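# Shut the kettle lid with two arms, then release

## Task

Press the kettle's lid down until it latches closed with a click, keeping the kettle upright. At the end, neither gripper nor any other part of either arm, camera cables included, may be in contact with the kettle or any other loose object.

## Robot and tools

Robot: two six-joint arms, left_arm and right_arm, each ending in a parallel two-finger gripper with a wrist camera. Calibrated base positions in the scene frame: left_arm (-0.029, +0.231, +0.012) m, right_arm (-0.020, -0.242, +0.036) m, each yawed very slightly. Scene frame: origin at table-top height, halfway between the nominal bases. +z points up, +x points out over the table, and left_arm sits on the +y side. Arm names do not match image sides. In each gripper the fingers point along its +z axis and close along its y axis.

Joint order. This order applies to every row and to every per-joint list in results: wrist roll (joint6), elbow (joint3), wrist yaw (joint5), shoulder (joint2), wrist pitch (joint4), waist (joint1). Stated ranges in rad: waist -2.618..3.054, shoulder 0..3.142, elbow 0..3.142, wrist pitch -1.571..1.571, wrist yaw -1.571..1.571, wrist roll -2.094..2.094. A joint's real end may be up to 0.059 rad away from the stated end.

Row format. A row is one flat list of 14 numbers, each in [-1, 1], covering both arms even if only one moves. The first 7 are left_arm: its six joint values in the order above, then its opening. The next 7 are right_arm in the same layout.
- Joint values are offsets, not poses. They count from the Joint targets as they stood when the action or move began, not from the previous row. Sending the same offset again therefore moves the joint further.
- Scale: 1.0 equals 2.224 rad for waist, shoulder and elbow, and 8.485 rad for the three wrist joints.
- Opening is absolute: +1 is fully open, -1 is closed. A 0 is a real command. To leave a gripper unchanged, resend its current command (see Tool commands).
- To re-command an arm's current targets, send 0 for each of its joints.

execute_actions(actions, cameras). actions is a list of actions. Each action is a list of at most 15 rows, and each row runs for one 1/30 s step. An action lasts 0.5 s; if it has fewer than 15 rows, its last row is held. An empty list just reports the current state. The whole call is rejected if any action is malformed, or if the first action would push a joint more than 0.059 rad past its range end. Later actions failing that check are refused for both arms. cameras is a list of names; omit it or use ["all"] for every camera, and use [] for none.

move(target, speed, blend, opening_speed, blocking, cameras). Drives every joint along a coordinated path.
- target is one 14-number row or a list of up to 15 rows. Every row is an offset from the same starting Joint targets, not from the row before it.
- speed is in rad/s for the joint with the farthest to go, 0.01 to 12.57, default 0.5. Give one value, or one per target.
- blend is in rad and rounds the corners at intermediate targets.
- opening_speed is how fast the opening command ramps, in units per second on the -1..1 scale, minimum 0.2. Use a low value when squeezing anything fragile.
- Paths run at least 0.5 s and at most 10 s. The grippers travel along curves, and the path does not avoid obstacles or the other arm.
- The result adds a 'move:' line: done, off_target (at rest with a joint more than 0.035 rad off), moving, held or fault, plus limits=held if steps were withheld.
- blocking=false returns after about 0.5 s while the motion continues.

wait(seconds 0..10) lets time pass with the last commands held. stop brakes a running move. zoom_image(camera, region=[x0,y0,x1,y1]) magnifies a region of at most 504x504 pixels from the latest image of cam_left_wrist or cam_right_wrist (both 672x504). In the camera frame, +z looks forward, +x points right in the image and +y points down. read_manual only returns licence texts. finished_scene(scene=1) ends the scene for good, so call it only once the lid is latched and both arms are clear.

Motion limits. On each step a joint's target may lead its measured angle by at most 0.339 rad (big joints) or 2.2 rad (wrist joints). If a command would move a gripper more than 200 mm from where it is, the targets are scaled back. Very small turns may not start at all.

Reading results.
- end_effector_position (m) and end_effector_quat_wxyz are in the scene frame. The position is the point between the finger pads, about 1 cm behind the tips, and may be a few cm off at long reach.
- Joint positions and Joint velocities are given per arm in rad and rad/s, with the finger gap in m added at the end (0.094 when fully open). 'within noise' means that arm is still.
- Joint targets is the baseline for your next offsets.
- grip_measured is the opening on the command scale. grip_effort_nm is the gripper motor's effort: negative means closing, and it is not a pad force.
- Joint torques are in N m, including gravity. Entries 2, 4 and 6 wrap around at ±28.
- 'joint sent to its limit' means a joint was clipped at its end. 'joint command not followed' means the clearance check altered that arm's targets.
- Action calls also list joint angles at sampled steps.

What to avoid.
- Keep the kettle upright and inside the work area; knocking anything out of it fails the task.
- Push the lid with slow, moderate moves. Do not aim far beyond the contact point, because a deeper target presses harder and a faster move hits harder.
- Never let the arms collide or let one gripper close on the other's fingers.
- A camera cable resting on an object counts as touching it.
- If an arm is left pushing against something, command its targets back past its measured joint positions.
- Holding loads or straining toward unreachable poses heats the motors. MOTOR HOT appears at 75 °C. At 90 °C that arm folds up and stays idle, and at 100 °C it goes limp.
- Objects may be nudged by outside disturbances, so check the images before finishing.

Each tool is called after "Request:" as name(argument=value, ...) on one line, values as JSON.

## Session

Request:
execute_actions(actions=[])

Scene clock: 0.00 s.
left_arm: end_effector_position=(+0.1745, +0.1668, +0.3848) grip_measured=+1.000 grip_effort_nm=n/a end_effector_quat_wxyz=(+0.615, +0.055, +0.785, -0.040) | right_arm: end_effector_position=(+0.2296, -0.0822, +0.3017) grip_measured=+1.000 grip_effort_nm=n/a end_effector_quat_wxyz=(+0.522, -0.132, +0.813, +0.221)
Joint names: [wrist roll, elbow, wrist yaw, shoulder, wrist pitch, waist]
Joint positions: left_arm=[-0.234 1.106 -0.765 0.594 -0.851 -0.898 0.094] | right_arm=[0.244 0.729 0.011 0.715 -0.381 0.598 0.094]
Joint velocities: within noise
Joint torques (N m): no reading
Heat: left arm: 41 °C; right arm: 30 °C.
Joint targets: left_arm=[-0.234 1.114 -0.773 0.592 -0.852 -0.898] | right_arm=[0.244 0.741 0.012 0.708 -0.379 0.599]
Tool commands: left_gripper/opening=+1.0 right_gripper/opening=+1.0

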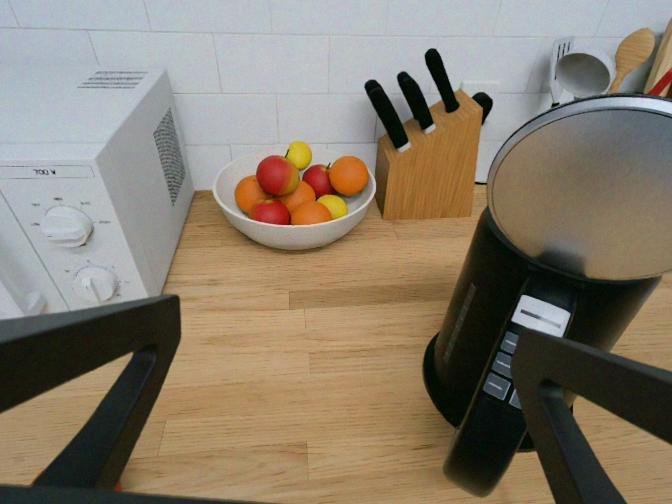

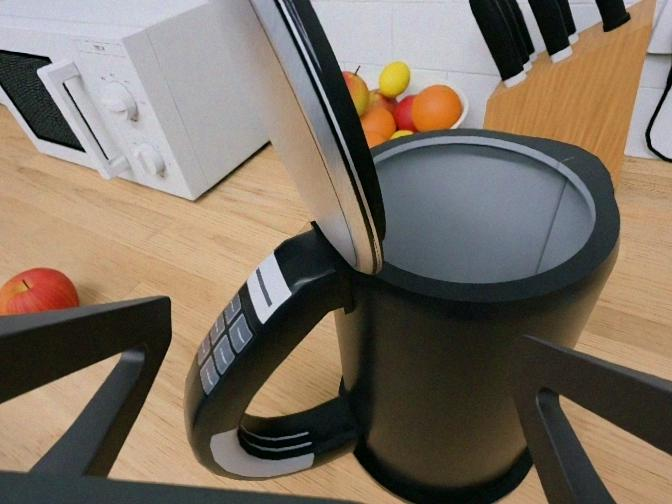

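Request:
zoom_image(camera="cam_left_wrist", region=[400, 60, 672, 504])

Request:
zoom_image(camera="cam_right_wrist", region=[168, 0, 672, 504])

Scaled by 1.135.

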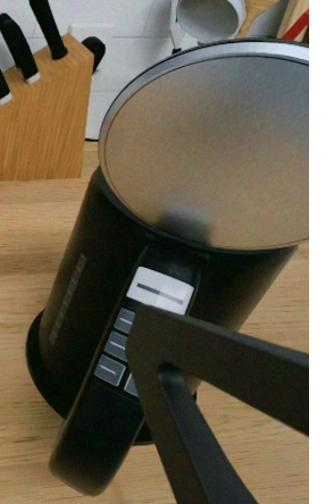

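Scaled by 1.000.

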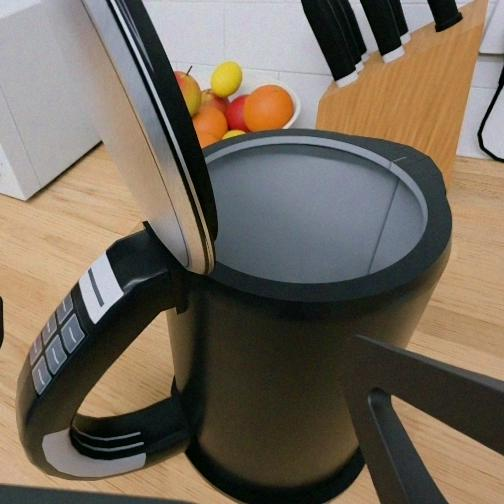

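Request:
move(target=[0.0276, 0.1201, 0.0911, 0.1037, -0.0065, 0.1385, -1, 0, 0, 0, 0, 0, 0, 1], speed=1.0)

Scene clock: 135.53 s.
left_arm: end_effector_position=(+0.1776, +0.0837, +0.4113) grip_measured=-0.987 grip_effort_nm=-0.730 end_effector_quat_wxyz=(+0.540, +0.250, +0.784, -0.175) | right_arm: end_effector_position=(+0.2296, -0.0822, +0.3017) grip_measured=+1.000 grip_effort_nm=-0.007 end_effector_quat_wxyz=(+0.522, -0.132, +0.813, +0.221)
Joint names: [wrist roll, elbow, wrist yaw, shoulder, wrist pitch, waist]
Joint positions: left_arm=[-0.007 1.35 -0.006 0.821 -0.893 -0.597 0.001] | right_arm=[0.244 0.729 0.011 0.715 -0.381 0.598 0.094]
Joint velocities: within noise
Joint torques (N m): left_arm=[0.08 8.06 0.02 0.8 1.72 0.58] | right_arm=[-0.01 6.63 0.04 -0.8 1.6 0.03]
Heat: left arm: 41 °C; right arm: 32 °C.
Joint targets: left_arm=[0.001 1.381 -0.001 0.822 -0.907 -0.590] | right_arm=[0.244 0.741 0.012 0.708 -0.379 0.599]
move: done

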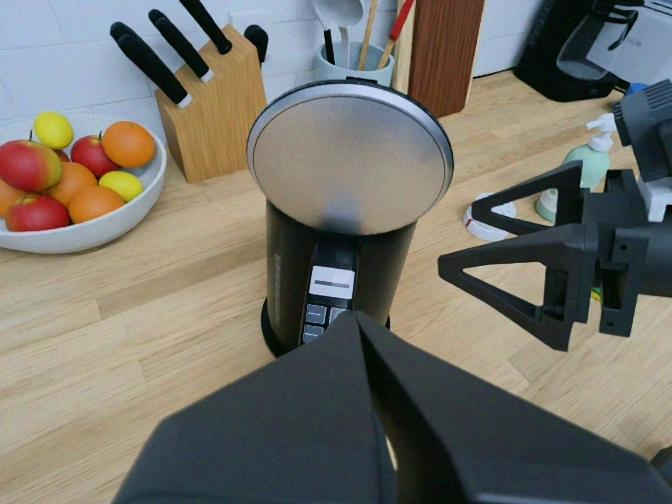

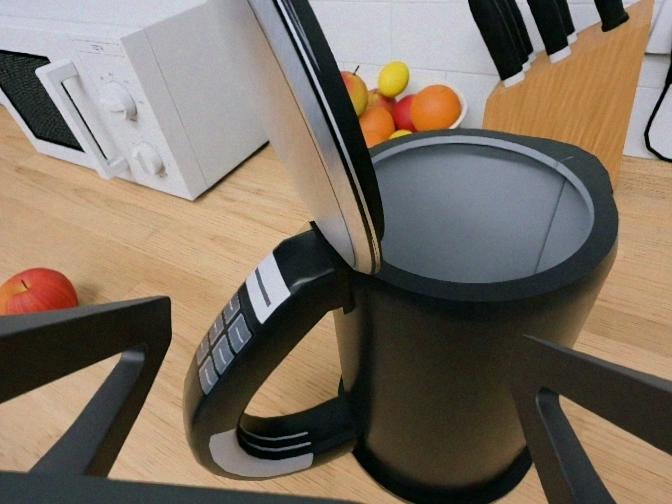

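Request:
move(target=[0, -0.0572, 0, 0.1362, 0.0506, 0, -1, 0, 0, 0, 0, 0, 0, 1], speed=0.6)

Scene clock: 216.07 s.
left_arm: end_effector_position=(+0.2744, +0.0133, +0.3754) grip_measured=-0.987 grip_effort_nm=-0.730 end_effector_quat_wxyz=(+0.542, +0.250, +0.783, -0.176) | right_arm: end_effector_position=(+0.2296, -0.0822, +0.3017) grip_measured=+1.000 grip_effort_nm=-0.007 end_effector_quat_wxyz=(+0.522, -0.132, +0.813, +0.221)
Joint names: [wrist roll, elbow, wrist yaw, shoulder, wrist pitch, waist]
Joint positions: left_arm=[-0.006 1.264 -0.005 1.125 -0.497 -0.597 0.001] | right_arm=[0.244 0.729 0.011 0.715 -0.381 0.598 0.094]
Joint velocities: within noise
Joint torques (N m): left_arm=[0.05 5.82 0.03 -2.52 2.07 0.68] | right_arm=[-0.02 6.63 0.03 -0.8 1.62 0.03]
Heat: left arm: 41 °C; right arm: 31 °C.
Joint targets: left_arm=[0.001 1.254 -0.001 1.125 -0.478 -0.590] | right_arm=[0.244 0.741 0.012 0.708 -0.379 0.599]
move: done

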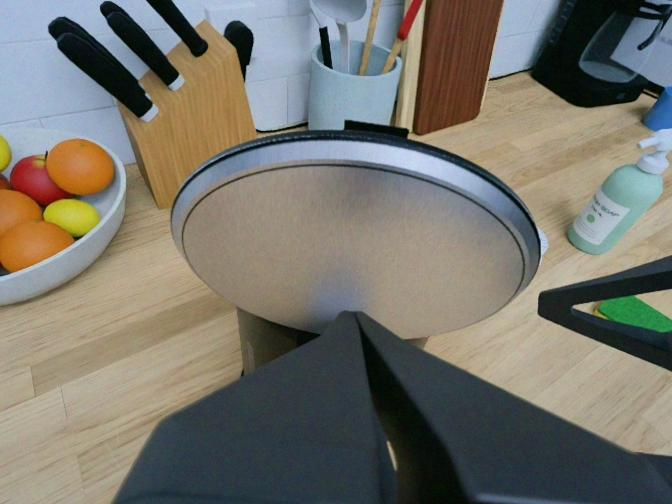

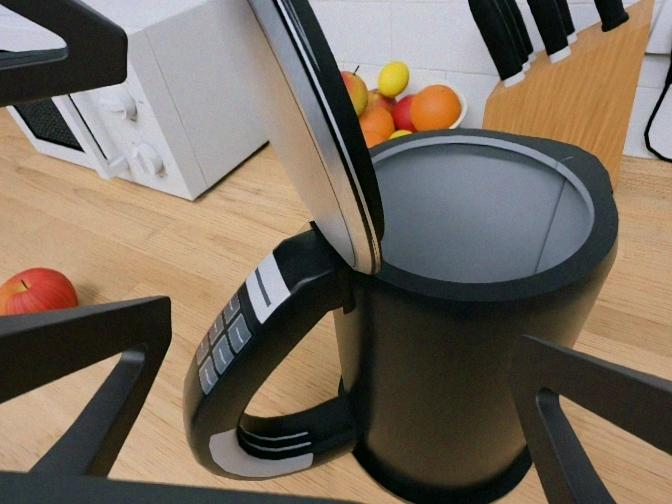

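Request:
move(target=[[0, 0.0381, 0, 0.0242, -0.0037, 0, -1, 0, 0, 0, 0, 0, 0, 1],[0, 0.0870, 0, 0.0907, 0.0010, 0, -1, 0, 0, 0, 0, 0, 0, 1]], speed=[0.4, 0.12])

Scene clock: 262.17 s.
left_arm: end_effector_position=(+0.3118, -0.0141, +0.3779) grip_measured=-0.987 grip_effort_nm=-0.725 end_effector_quat_wxyz=(+0.532, +0.253, +0.790, -0.173) | right_arm: end_effector_position=(+0.2296, -0.0822, +0.3017) grip_measured=+1.000 grip_effort_nm=-0.002 end_effector_quat_wxyz=(+0.522, -0.132, +0.813, +0.221)
Joint names: [wrist roll, elbow, wrist yaw, shoulder, wrist pitch, waist]
Joint positions: left_arm=[-0.006 1.414 -0.004 1.309 -0.489 -0.597 0.001] | right_arm=[0.244 0.729 0.011 0.715 -0.381 0.598 0.094]
Joint velocities: within noise
Joint torques (N m): left_arm=[0.07 9.42 0.01 -2.86 2.09 0.66] | right_arm=[0 6.67 0.04 -0.72 1.63 0.01]
Heat: left arm: 39 °C; right arm: 31 °C.
Joint targets: left_arm=[0.001 1.448 -0.001 1.327 -0.469 -0.590] | right_arm=[0.244 0.741 0.012 0.708 -0.379 0.599]
move: done

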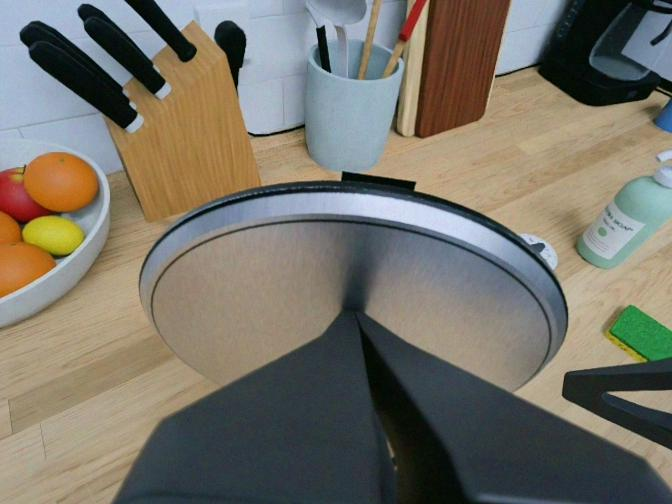

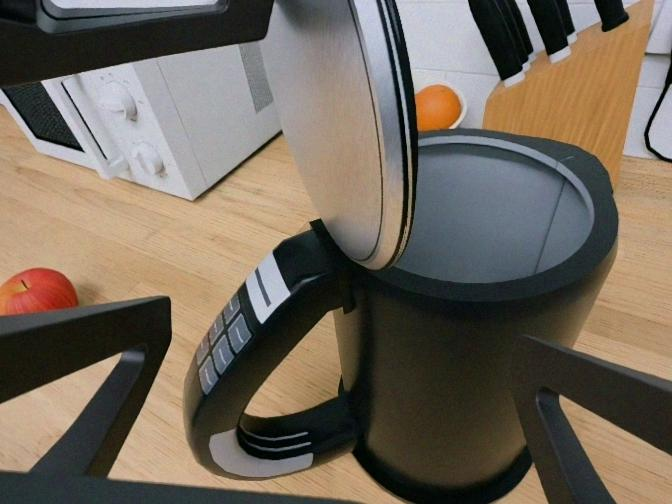

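Request:
move(target=[[0, 0.0172, 0, 0.0346, 0.0003, 0, -1, 0, 0, 0, 0, 0, 0, 1],[0, 0.0896, 0, 0.0922, -0.0118, 0, -1, 0, 0, 0, 0, 0, 0, 1]], speed=[0.15, 0.15])

Scene clock: 320.13 s.
left_arm: end_effector_position=(+0.3483, -0.0407, +0.3683) grip_measured=-0.987 grip_effort_nm=-0.735 end_effector_quat_wxyz=(+0.502, +0.259, +0.809, -0.163) | right_arm: end_effector_position=(+0.2296, -0.0822, +0.3017) grip_measured=+1.000 grip_effort_nm=-0.007 end_effector_quat_wxyz=(+0.522, -0.132, +0.813, +0.221)
Joint names: [wrist roll, elbow, wrist yaw, shoulder, wrist pitch, waist]
Joint positions: left_arm=[-0.006 1.611 -0.004 1.511 -0.56 -0.597 0.001] | right_arm=[0.244 0.729 0.011 0.715 -0.381 0.598 0.094]
Joint velocities: within noise
Joint torques (N m): left_arm=[0.05 9.51 0 -4.34 1.71 0.65] | right_arm=[-0.01 6.63 0.03 -0.77 1.62 -0.03]
Heat: left arm: 41 °C; right arm: 31 °C.
Joint targets: left_arm=[0.001 1.647 -0.001 1.532 -0.569 -0.590] | right_arm=[0.244 0.741 0.012 0.708 -0.379 0.599]
move: off_target (left_arm); left_arm: the elbow is farthest, 0.036 rad from its target

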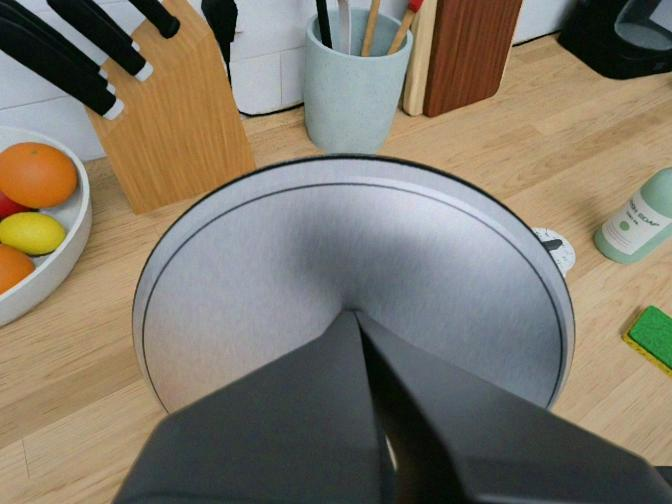

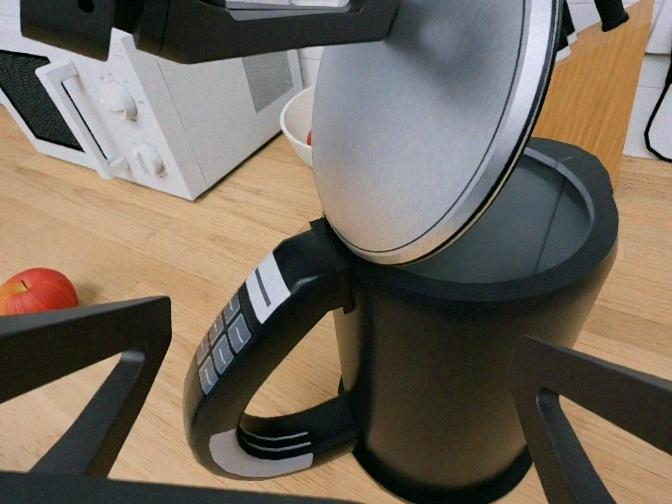

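Request:
move(target=[[0, 0.0546, 0, 0.0484, -0.0098, 0, -1, 0, 0, 0, 0, 0, 0, 1],[0, 0.1172, 0, 0.1004, -0.0229, 0, -1, 0, 0, 0, 0, 0, 0, 1]], speed=[0.15, 0.15])

Scene clock: 332.07 s.
left_arm: end_effector_position=(+0.3777, -0.0620, +0.3492) grip_measured=-0.987 grip_effort_nm=-0.730 end_effector_quat_wxyz=(+0.448, +0.269, +0.840, -0.145) | right_arm: end_effector_position=(+0.2296, -0.0822, +0.3017) grip_measured=+1.000 grip_effort_nm=-0.012 end_effector_quat_wxyz=(+0.522, -0.132, +0.813, +0.221)
Joint names: [wrist roll, elbow, wrist yaw, shoulder, wrist pitch, waist]
Joint positions: left_arm=[-0.006 1.877 -0.004 1.727 -0.739 -0.597 0.001] | right_arm=[0.244 0.729 0.011 0.715 -0.381 0.598 0.094]
Joint velocities: within noise
Joint torques (N m): left_arm=[0.04 8.98 0.02 -5.39 1.47 0.65] | right_arm=[-0.01 6.61 0.04 -0.76 1.61 0.03]
Heat: left arm: 41 °C; right arm: 31 °C.
Joint targets: left_arm=[0.001 1.907 -0.001 1.755 -0.764 -0.590] | right_arm=[0.244 0.741 0.012 0.708 -0.379 0.599]
move: done

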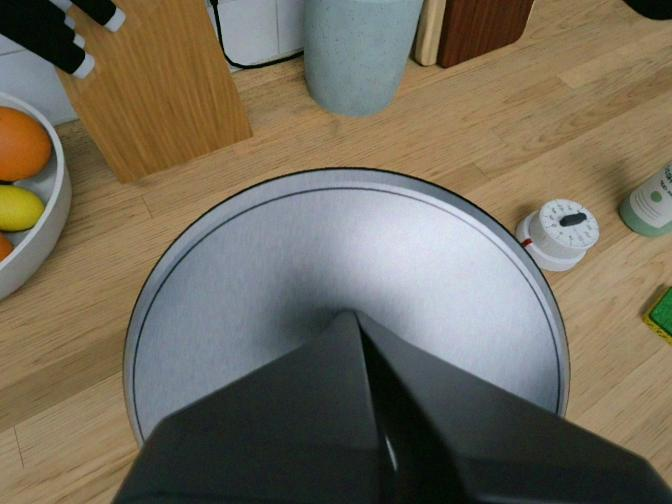

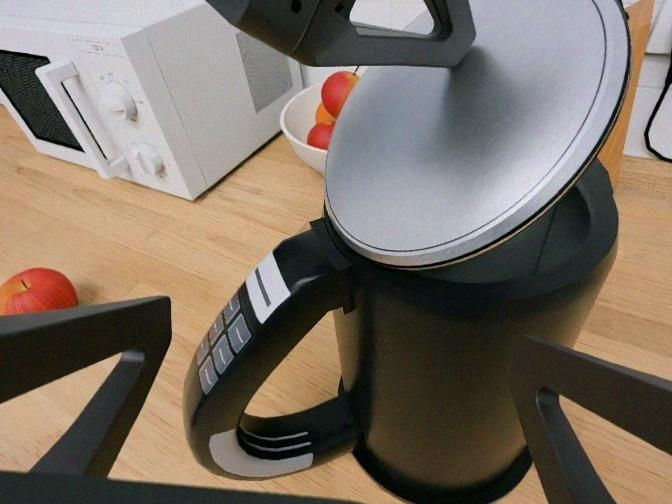

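Request:
move(target=[[0, 0.0487, 0, 0.0500, -0.0057, 0, -1, 0, 0, 0, 0, 0, 0, 1],[0, 0.0546, 0, 0.0732, -0.0053, 0, -1, 0, 0, 0, 0, 0, 0, 1]], speed=[0.12, 0.08])

Scene clock: 348.20 s.
left_arm: end_effector_position=(+0.4029, -0.0804, +0.3143) grip_measured=-0.987 grip_effort_nm=-0.725 end_effector_quat_wxyz=(+0.412, +0.275, +0.858, -0.134) | right_arm: end_effector_position=(+0.2296, -0.0822, +0.3017) grip_measured=+1.000 grip_effort_nm=0.002 end_effector_quat_wxyz=(+0.522, -0.132, +0.813, +0.221)
Joint names: [wrist roll, elbow, wrist yaw, shoulder, wrist pitch, waist]
Joint positions: left_arm=[-0.006 2.001 -0.003 1.886 -0.79 -0.597 0.001] | right_arm=[0.244 0.729 0.011 0.715 -0.381 0.598 0.094]
Joint velocities: within noise
Joint torques (N m): left_arm=[0.06 8.76 0.01 -6.42 1.46 0.61] | right_arm=[-0.02 6.67 0.04 -0.79 1.62 0.02]
Heat: left arm: 41 °C; right arm: 31 °C.
Joint targets: left_arm=[0.000 2.029 0.000 1.918 -0.808 -0.590] | right_arm=[0.244 0.741 0.012 0.708 -0.379 0.599]
move: done

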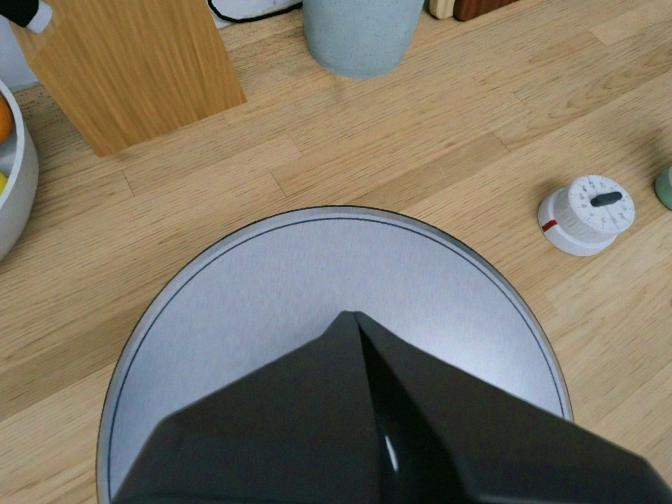

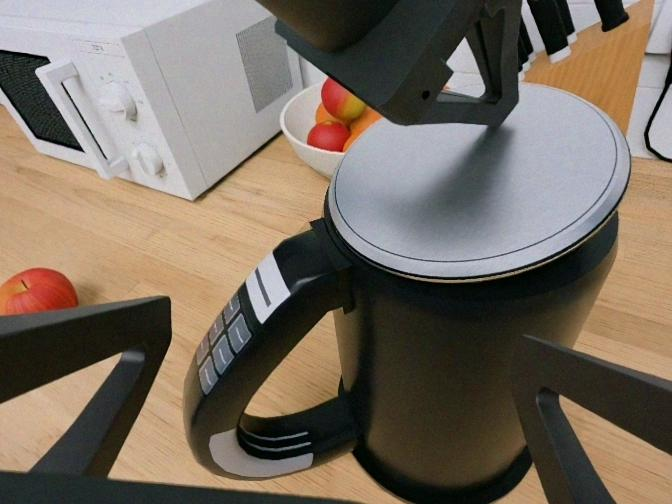

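Request:
zoom_image(camera="cam_right_wrist", region=[300, 30, 672, 310])

Scaled by 1.355.

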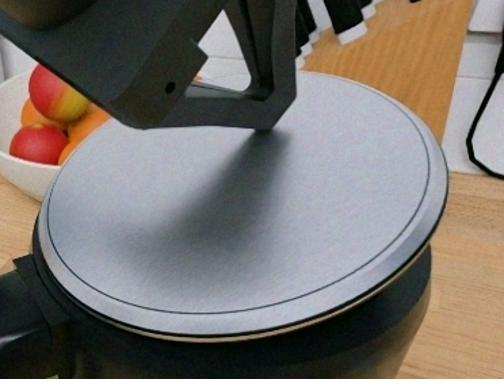

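Request:
move(target=[[0, -0.0087, 0, 0.0134, 0.0015, 0, -1, 0, 0, 0, 0, 0, 0, 1],[0, -0.0482, 0, 0.0049, 0.0097, 0, -1, 0, 0, 0, 0, 0, 0, 1]], speed=[0.08, 0.08])

Scene clock: 399.47 s.
left_arm: end_effector_position=(+0.4168, -0.0905, +0.3022) grip_measured=-0.987 grip_effort_nm=-0.735 end_effector_quat_wxyz=(+0.427, +0.273, +0.851, -0.139) | right_arm: end_effector_position=(+0.2296, -0.0822, +0.3017) grip_measured=+1.000 grip_effort_nm=-0.002 end_effector_quat_wxyz=(+0.522, -0.132, +0.813, +0.221)
Joint names: [wrist roll, elbow, wrist yaw, shoulder, wrist pitch, waist]
Joint positions: left_arm=[-0.006 1.955 -0.003 1.911 -0.684 -0.597 0.001] | right_arm=[0.244 0.729 0.011 0.715 -0.381 0.598 0.094]
Joint velocities: within noise
Joint torques (N m): left_arm=[0.04 4.26 0 -7.75 1.25 0.72] | right_arm=[-0.01 6.61 0.04 -0.76 1.62 -0.01]
Heat: left arm: 40 °C; right arm: 31 °C.
Joint targets: left_arm=[0.001 1.922 -0.001 1.929 -0.726 -0.590] | right_arm=[0.244 0.741 0.012 0.708 -0.379 0.599]
move: off_target (left_arm); left_arm: the wrist pitch is farthest, 0.041 rad from its target

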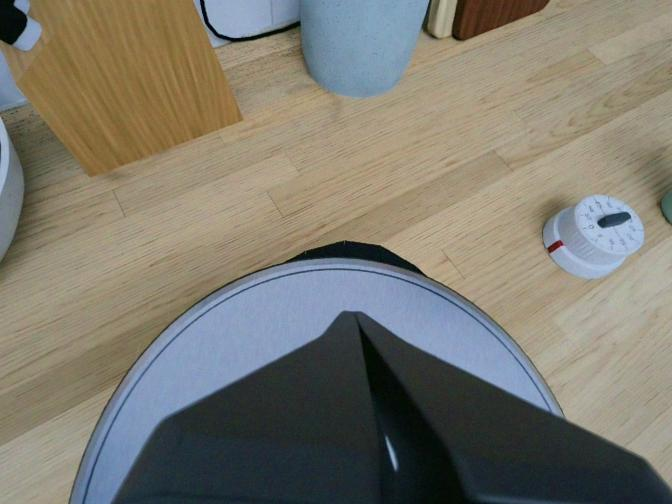

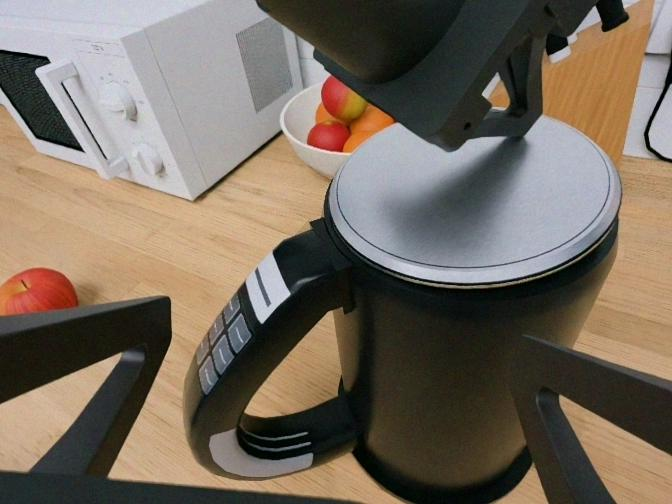

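Request:
move(target=[0, -0.0432, 0, 0.0013, 0.0117, 0, -1, 0, 0, 0, 0, 0, 0, 1], speed=0.08)

Scene clock: 412.57 s.
left_arm: end_effector_position=(+0.4267, -0.0978, +0.2904) grip_measured=-0.987 grip_effort_nm=-0.725 end_effector_quat_wxyz=(+0.448, +0.270, +0.840, -0.145) | right_arm: end_effector_position=(+0.2296, -0.0822, +0.3017) grip_measured=+1.000 grip_effort_nm=-0.007 end_effector_quat_wxyz=(+0.522, -0.132, +0.813, +0.221)
Joint names: [wrist roll, elbow, wrist yaw, shoulder, wrist pitch, waist]
Joint positions: left_arm=[-0.005 1.867 -0.003 1.911 -0.547 -0.597 0.001] | right_arm=[0.244 0.729 0.011 0.715 -0.381 0.598 0.094]
Joint velocities: within noise
Joint torques (N m): left_arm=[0.05 3.73 -0.01 -7.69 0.89 0.64] | right_arm=[-0.01 6.64 0.03 -0.76 1.62 0.02]
Heat: left arm: 39 °C; right arm: 31 °C.
Joint targets: left_arm=[0.001 1.826 -0.001 1.932 -0.627 -0.590] | right_arm=[0.244 0.741 0.012 0.708 -0.379 0.599]
move: off_target (left_arm); left_arm: the wrist pitch is farthest, 0.080 rad from its target

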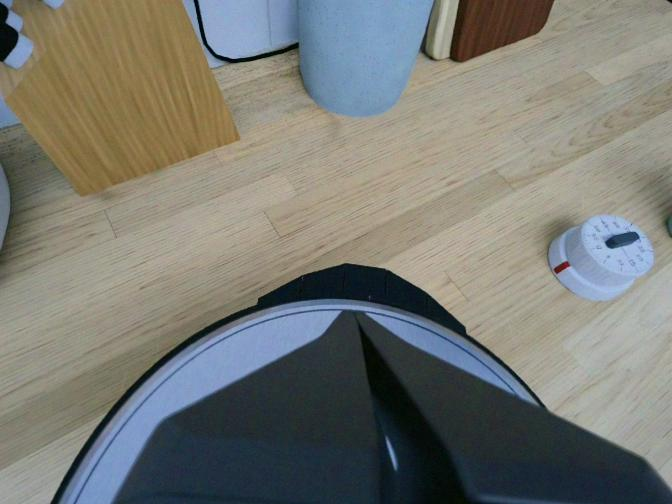

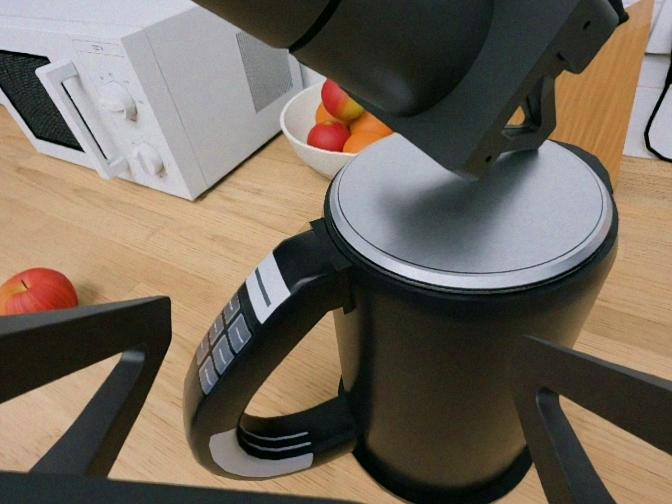

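Request:
zoom_image(camera="cam_right_wrist", region=[300, 100, 660, 330])

Request:
zoom_image(camera="cam_left_wrist", region=[40, 240, 600, 504])

Scaled by 1.400.

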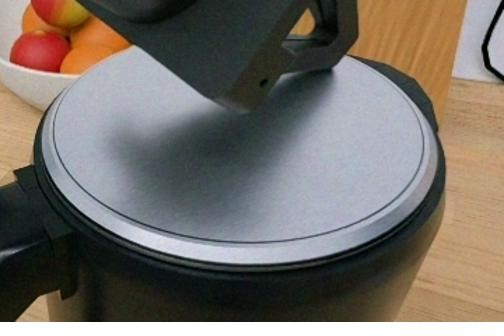

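Region (40, 240, 600, 504) is 560x264 pixels. A region can be at most 504 by 504 pixels.

Request:
move(target=[0, 0.0875, 0, 0.0, -0.0147, 0, -1, 0, 0, 0, 0, 0, 0, 1], speed=0.2)

Scene clock: 430.60 s.
left_arm: end_effector_position=(+0.4129, -0.0877, +0.3073) grip_measured=-0.987 grip_effort_nm=-0.730 end_effector_quat_wxyz=(+0.420, +0.274, +0.854, -0.136) | right_arm: end_effector_position=(+0.2296, -0.0822, +0.3017) grip_measured=+1.000 grip_effort_nm=-0.007 end_effector_quat_wxyz=(+0.522, -0.132, +0.813, +0.221)
Joint names: [wrist roll, elbow, wrist yaw, shoulder, wrist pitch, waist]
Joint positions: left_arm=[-0.005 1.989 -0.003 1.911 -0.733 -0.597 0.001] | right_arm=[0.244 0.729 0.011 0.715 -0.381 0.598 0.094]
Joint velocities: within noise
Joint torques (N m): left_arm=[0.03 9.11 -0.01 -7.46 1.48 0.65] | right_arm=[0 6.65 0.04 -0.8 1.62 0.01]
Heat: left arm: 38 °C; right arm: 31 °C.
Joint targets: left_arm=[0.001 2.020 -0.001 1.932 -0.752 -0.590] | right_arm=[0.244 0.741 0.012 0.708 -0.379 0.599]
move: done

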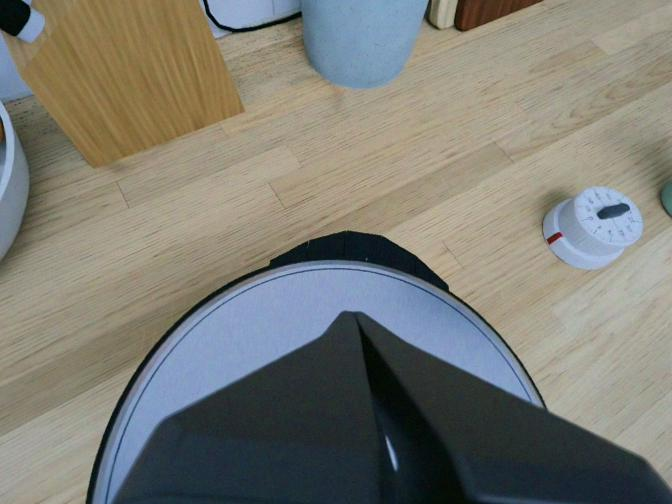

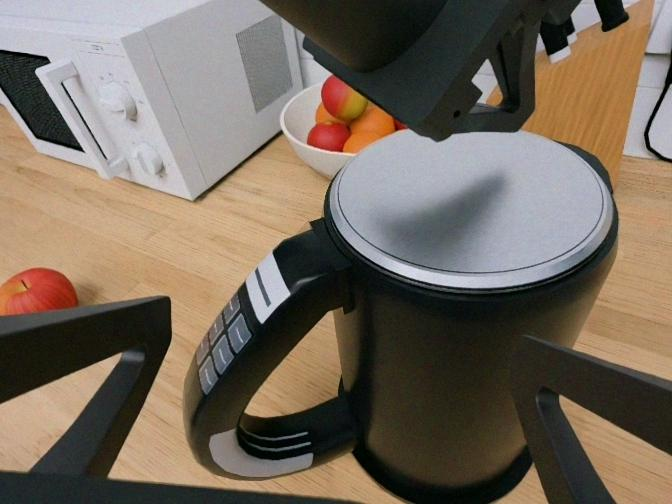

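Request:
move(target=[[0, -0.0103, 0, 0.0009, -0.0009, 0, -1, 0, 0, 0, 0, 0, 0, 1],[0, -0.0517, 0, 0.0171, -0.0363, 0, -1, 0, 0, 0, 0, 0, 0, 1]], speed=[0.08, 0.15])

Scene clock: 464.03 s.
left_arm: end_effector_position=(+0.4021, -0.0799, +0.2863) grip_measured=-0.987 grip_effort_nm=-0.725 end_effector_quat_wxyz=(+0.381, +0.281, +0.872, -0.123) | right_arm: end_effector_position=(+0.2296, -0.0822, +0.3017) grip_measured=+1.000 grip_effort_nm=-0.002 end_effector_quat_wxyz=(+0.522, -0.132, +0.813, +0.221)
Joint names: [wrist roll, elbow, wrist yaw, shoulder, wrist pitch, waist]
Joint positions: left_arm=[-0.004 1.975 -0.003 1.912 -0.81 -0.597 0.001] | right_arm=[0.244 0.729 0.011 0.715 -0.381 0.598 0.094]
Joint velocities: within noise
Joint torques (N m): left_arm=[0.04 1.28 0.01 -4.71 -1.07 0.62] | right_arm=[-0.02 6.67 0.04 -0.77 1.62 -0.02]
Heat: left arm: 39 °C; right arm: 30 °C.
Joint targets: left_arm=[0.001 1.906 -0.001 1.970 -1.060 -0.590] | right_arm=[0.244 0.741 0.012 0.708 -0.379 0.599]
move: off_target (left_arm); left_arm: the wrist pitch is farthest, 0.250 rad from its target

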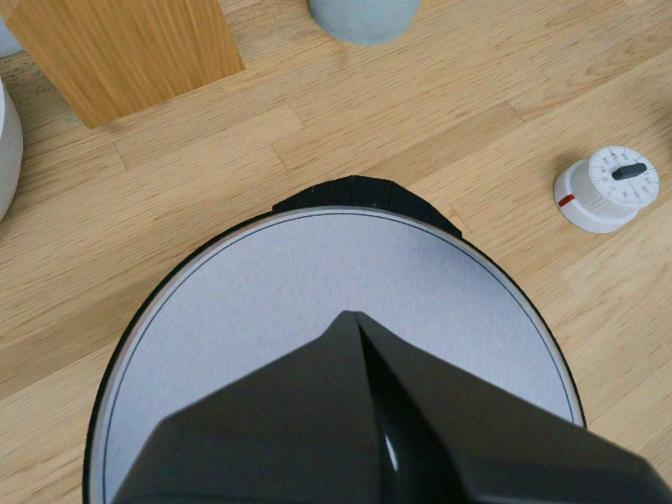

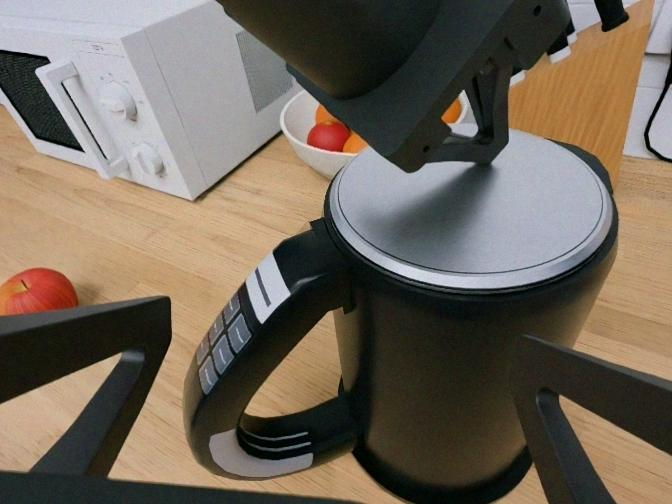

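Request:
move(target=[0, -0.0405, 0, 0.0360, -0.0354, 0, -1, 0, 0, 0, 0, 0, 0, 1], speed=0.15)

Request:
zoom_image(camera="cam_right_wrist", region=[300, 100, 660, 330])

Scene clock: 475.80 s.
left_arm: end_effector_position=(+0.4000, -0.0784, +0.2782) grip_measured=-0.987 grip_effort_nm=-0.725 end_effector_quat_wxyz=(+0.372, +0.282, +0.876, -0.120) | right_arm: end_effector_position=(+0.2296, -0.0822, +0.3017) grip_measured=+1.000 grip_effort_nm=0.002 end_effector_quat_wxyz=(+0.522, -0.132, +0.813, +0.221)
Joint names: [wrist roll, elbow, wrist yaw, shoulder, wrist pitch, waist]
Joint positions: left_arm=[-0.003 1.955 -0.003 1.91 -0.812 -0.597 0.001] | right_arm=[0.244 0.729 0.011 0.715 -0.381 0.598 0.094]
Joint velocities: within noise
Joint torques (N m): left_arm=[0.04 -3.48 0 0.34 -3.91 0.58] | right_arm=[0.01 6.65 0.04 -0.83 1.62 0.02]
Heat: left arm: 38 °C; right arm: 30 °C.
Joint targets: left_arm=[0.000 1.826 -0.001 2.039 -1.317 -0.591] | right_arm=[0.244 0.741 0.012 0.708 -0.379 0.599]
move: off_target (left_arm); left_arm: the wrist pitch is farthest, 0.548 rad from its target

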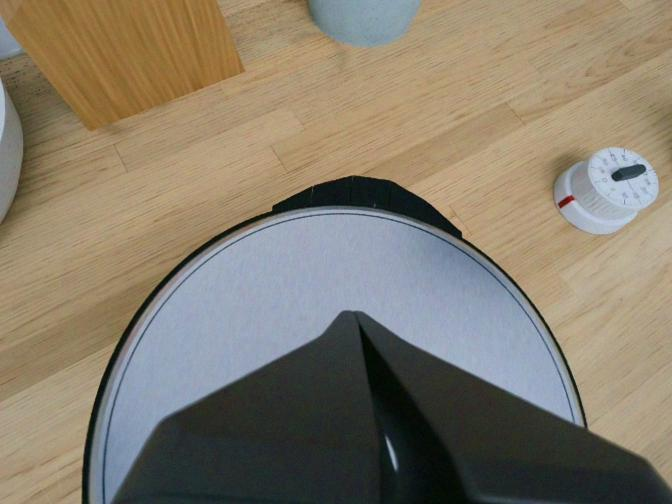

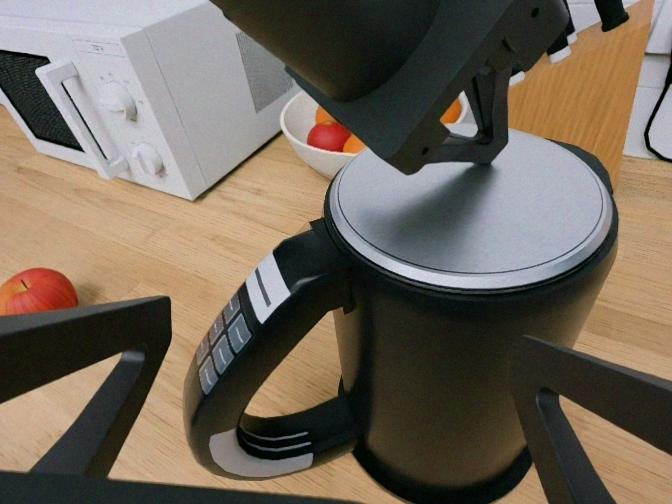

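Scaled by 1.400.

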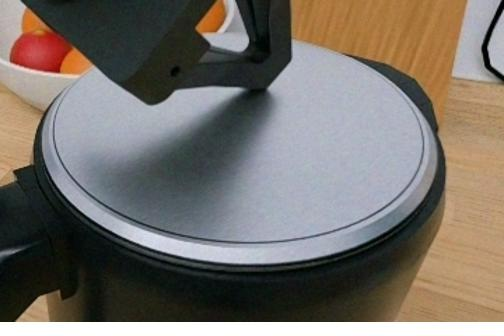

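Request:
move(target=[[0, 0.0872, 0, -0.0481, 0.0666, 0, -1, 0, 0, 0, 0, 0, 0, 1],[0, -0.0248, 0, -0.2146, 0.0688, 0, -1, 0, 0, 0, 0, 0, 0, 1]], speed=[0.4, 0.4], blend=[0.03, 0])

Request:
zoom_image(camera="cam_right_wrist", region=[300, 100, 660, 330])

Scene clock: 495.83 s.
left_arm: end_effector_position=(+0.3494, -0.0416, +0.3700) grip_measured=-0.987 grip_effort_nm=-0.730 end_effector_quat_wxyz=(+0.463, +0.268, +0.831, -0.150) | right_arm: end_effector_position=(+0.2296, -0.0822, +0.3017) grip_measured=+1.000 grip_effort_nm=-0.002 end_effector_quat_wxyz=(+0.522, -0.132, +0.813, +0.221)
Joint names: [wrist roll, elbow, wrist yaw, shoulder, wrist pitch, waist]
Joint positions: left_arm=[-0.003 1.786 -0.003 1.593 -0.746 -0.597 0.001] | right_arm=[0.244 0.729 0.011 0.715 -0.381 0.598 0.094]
Joint velocities: within noise
Joint torques (N m): left_arm=[0.03 5.37 -0.01 -8.58 1.89 0.62] | right_arm=[-0.01 6.68 0.04 -0.77 1.62 0.02]
Heat: left arm: 43 °C; right arm: 30 °C.
Joint targets: left_arm=[0.000 1.771 -0.001 1.562 -0.734 -0.591] | right_arm=[0.244 0.741 0.012 0.708 -0.379 0.599]
move: done

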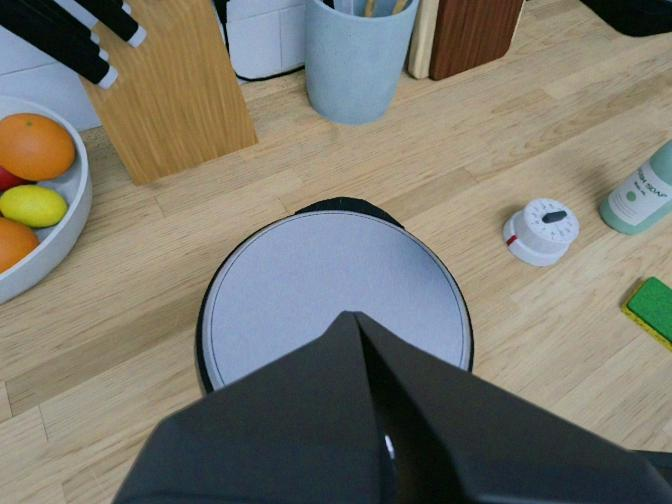

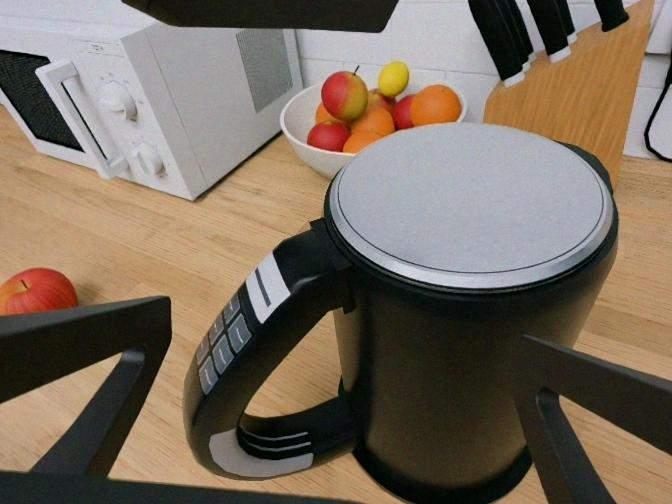

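Scaled by 1.400.

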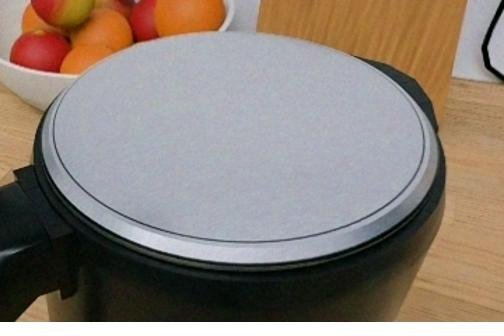

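Request:
finished_scene(scene=1)

The scene is finished: the task was done.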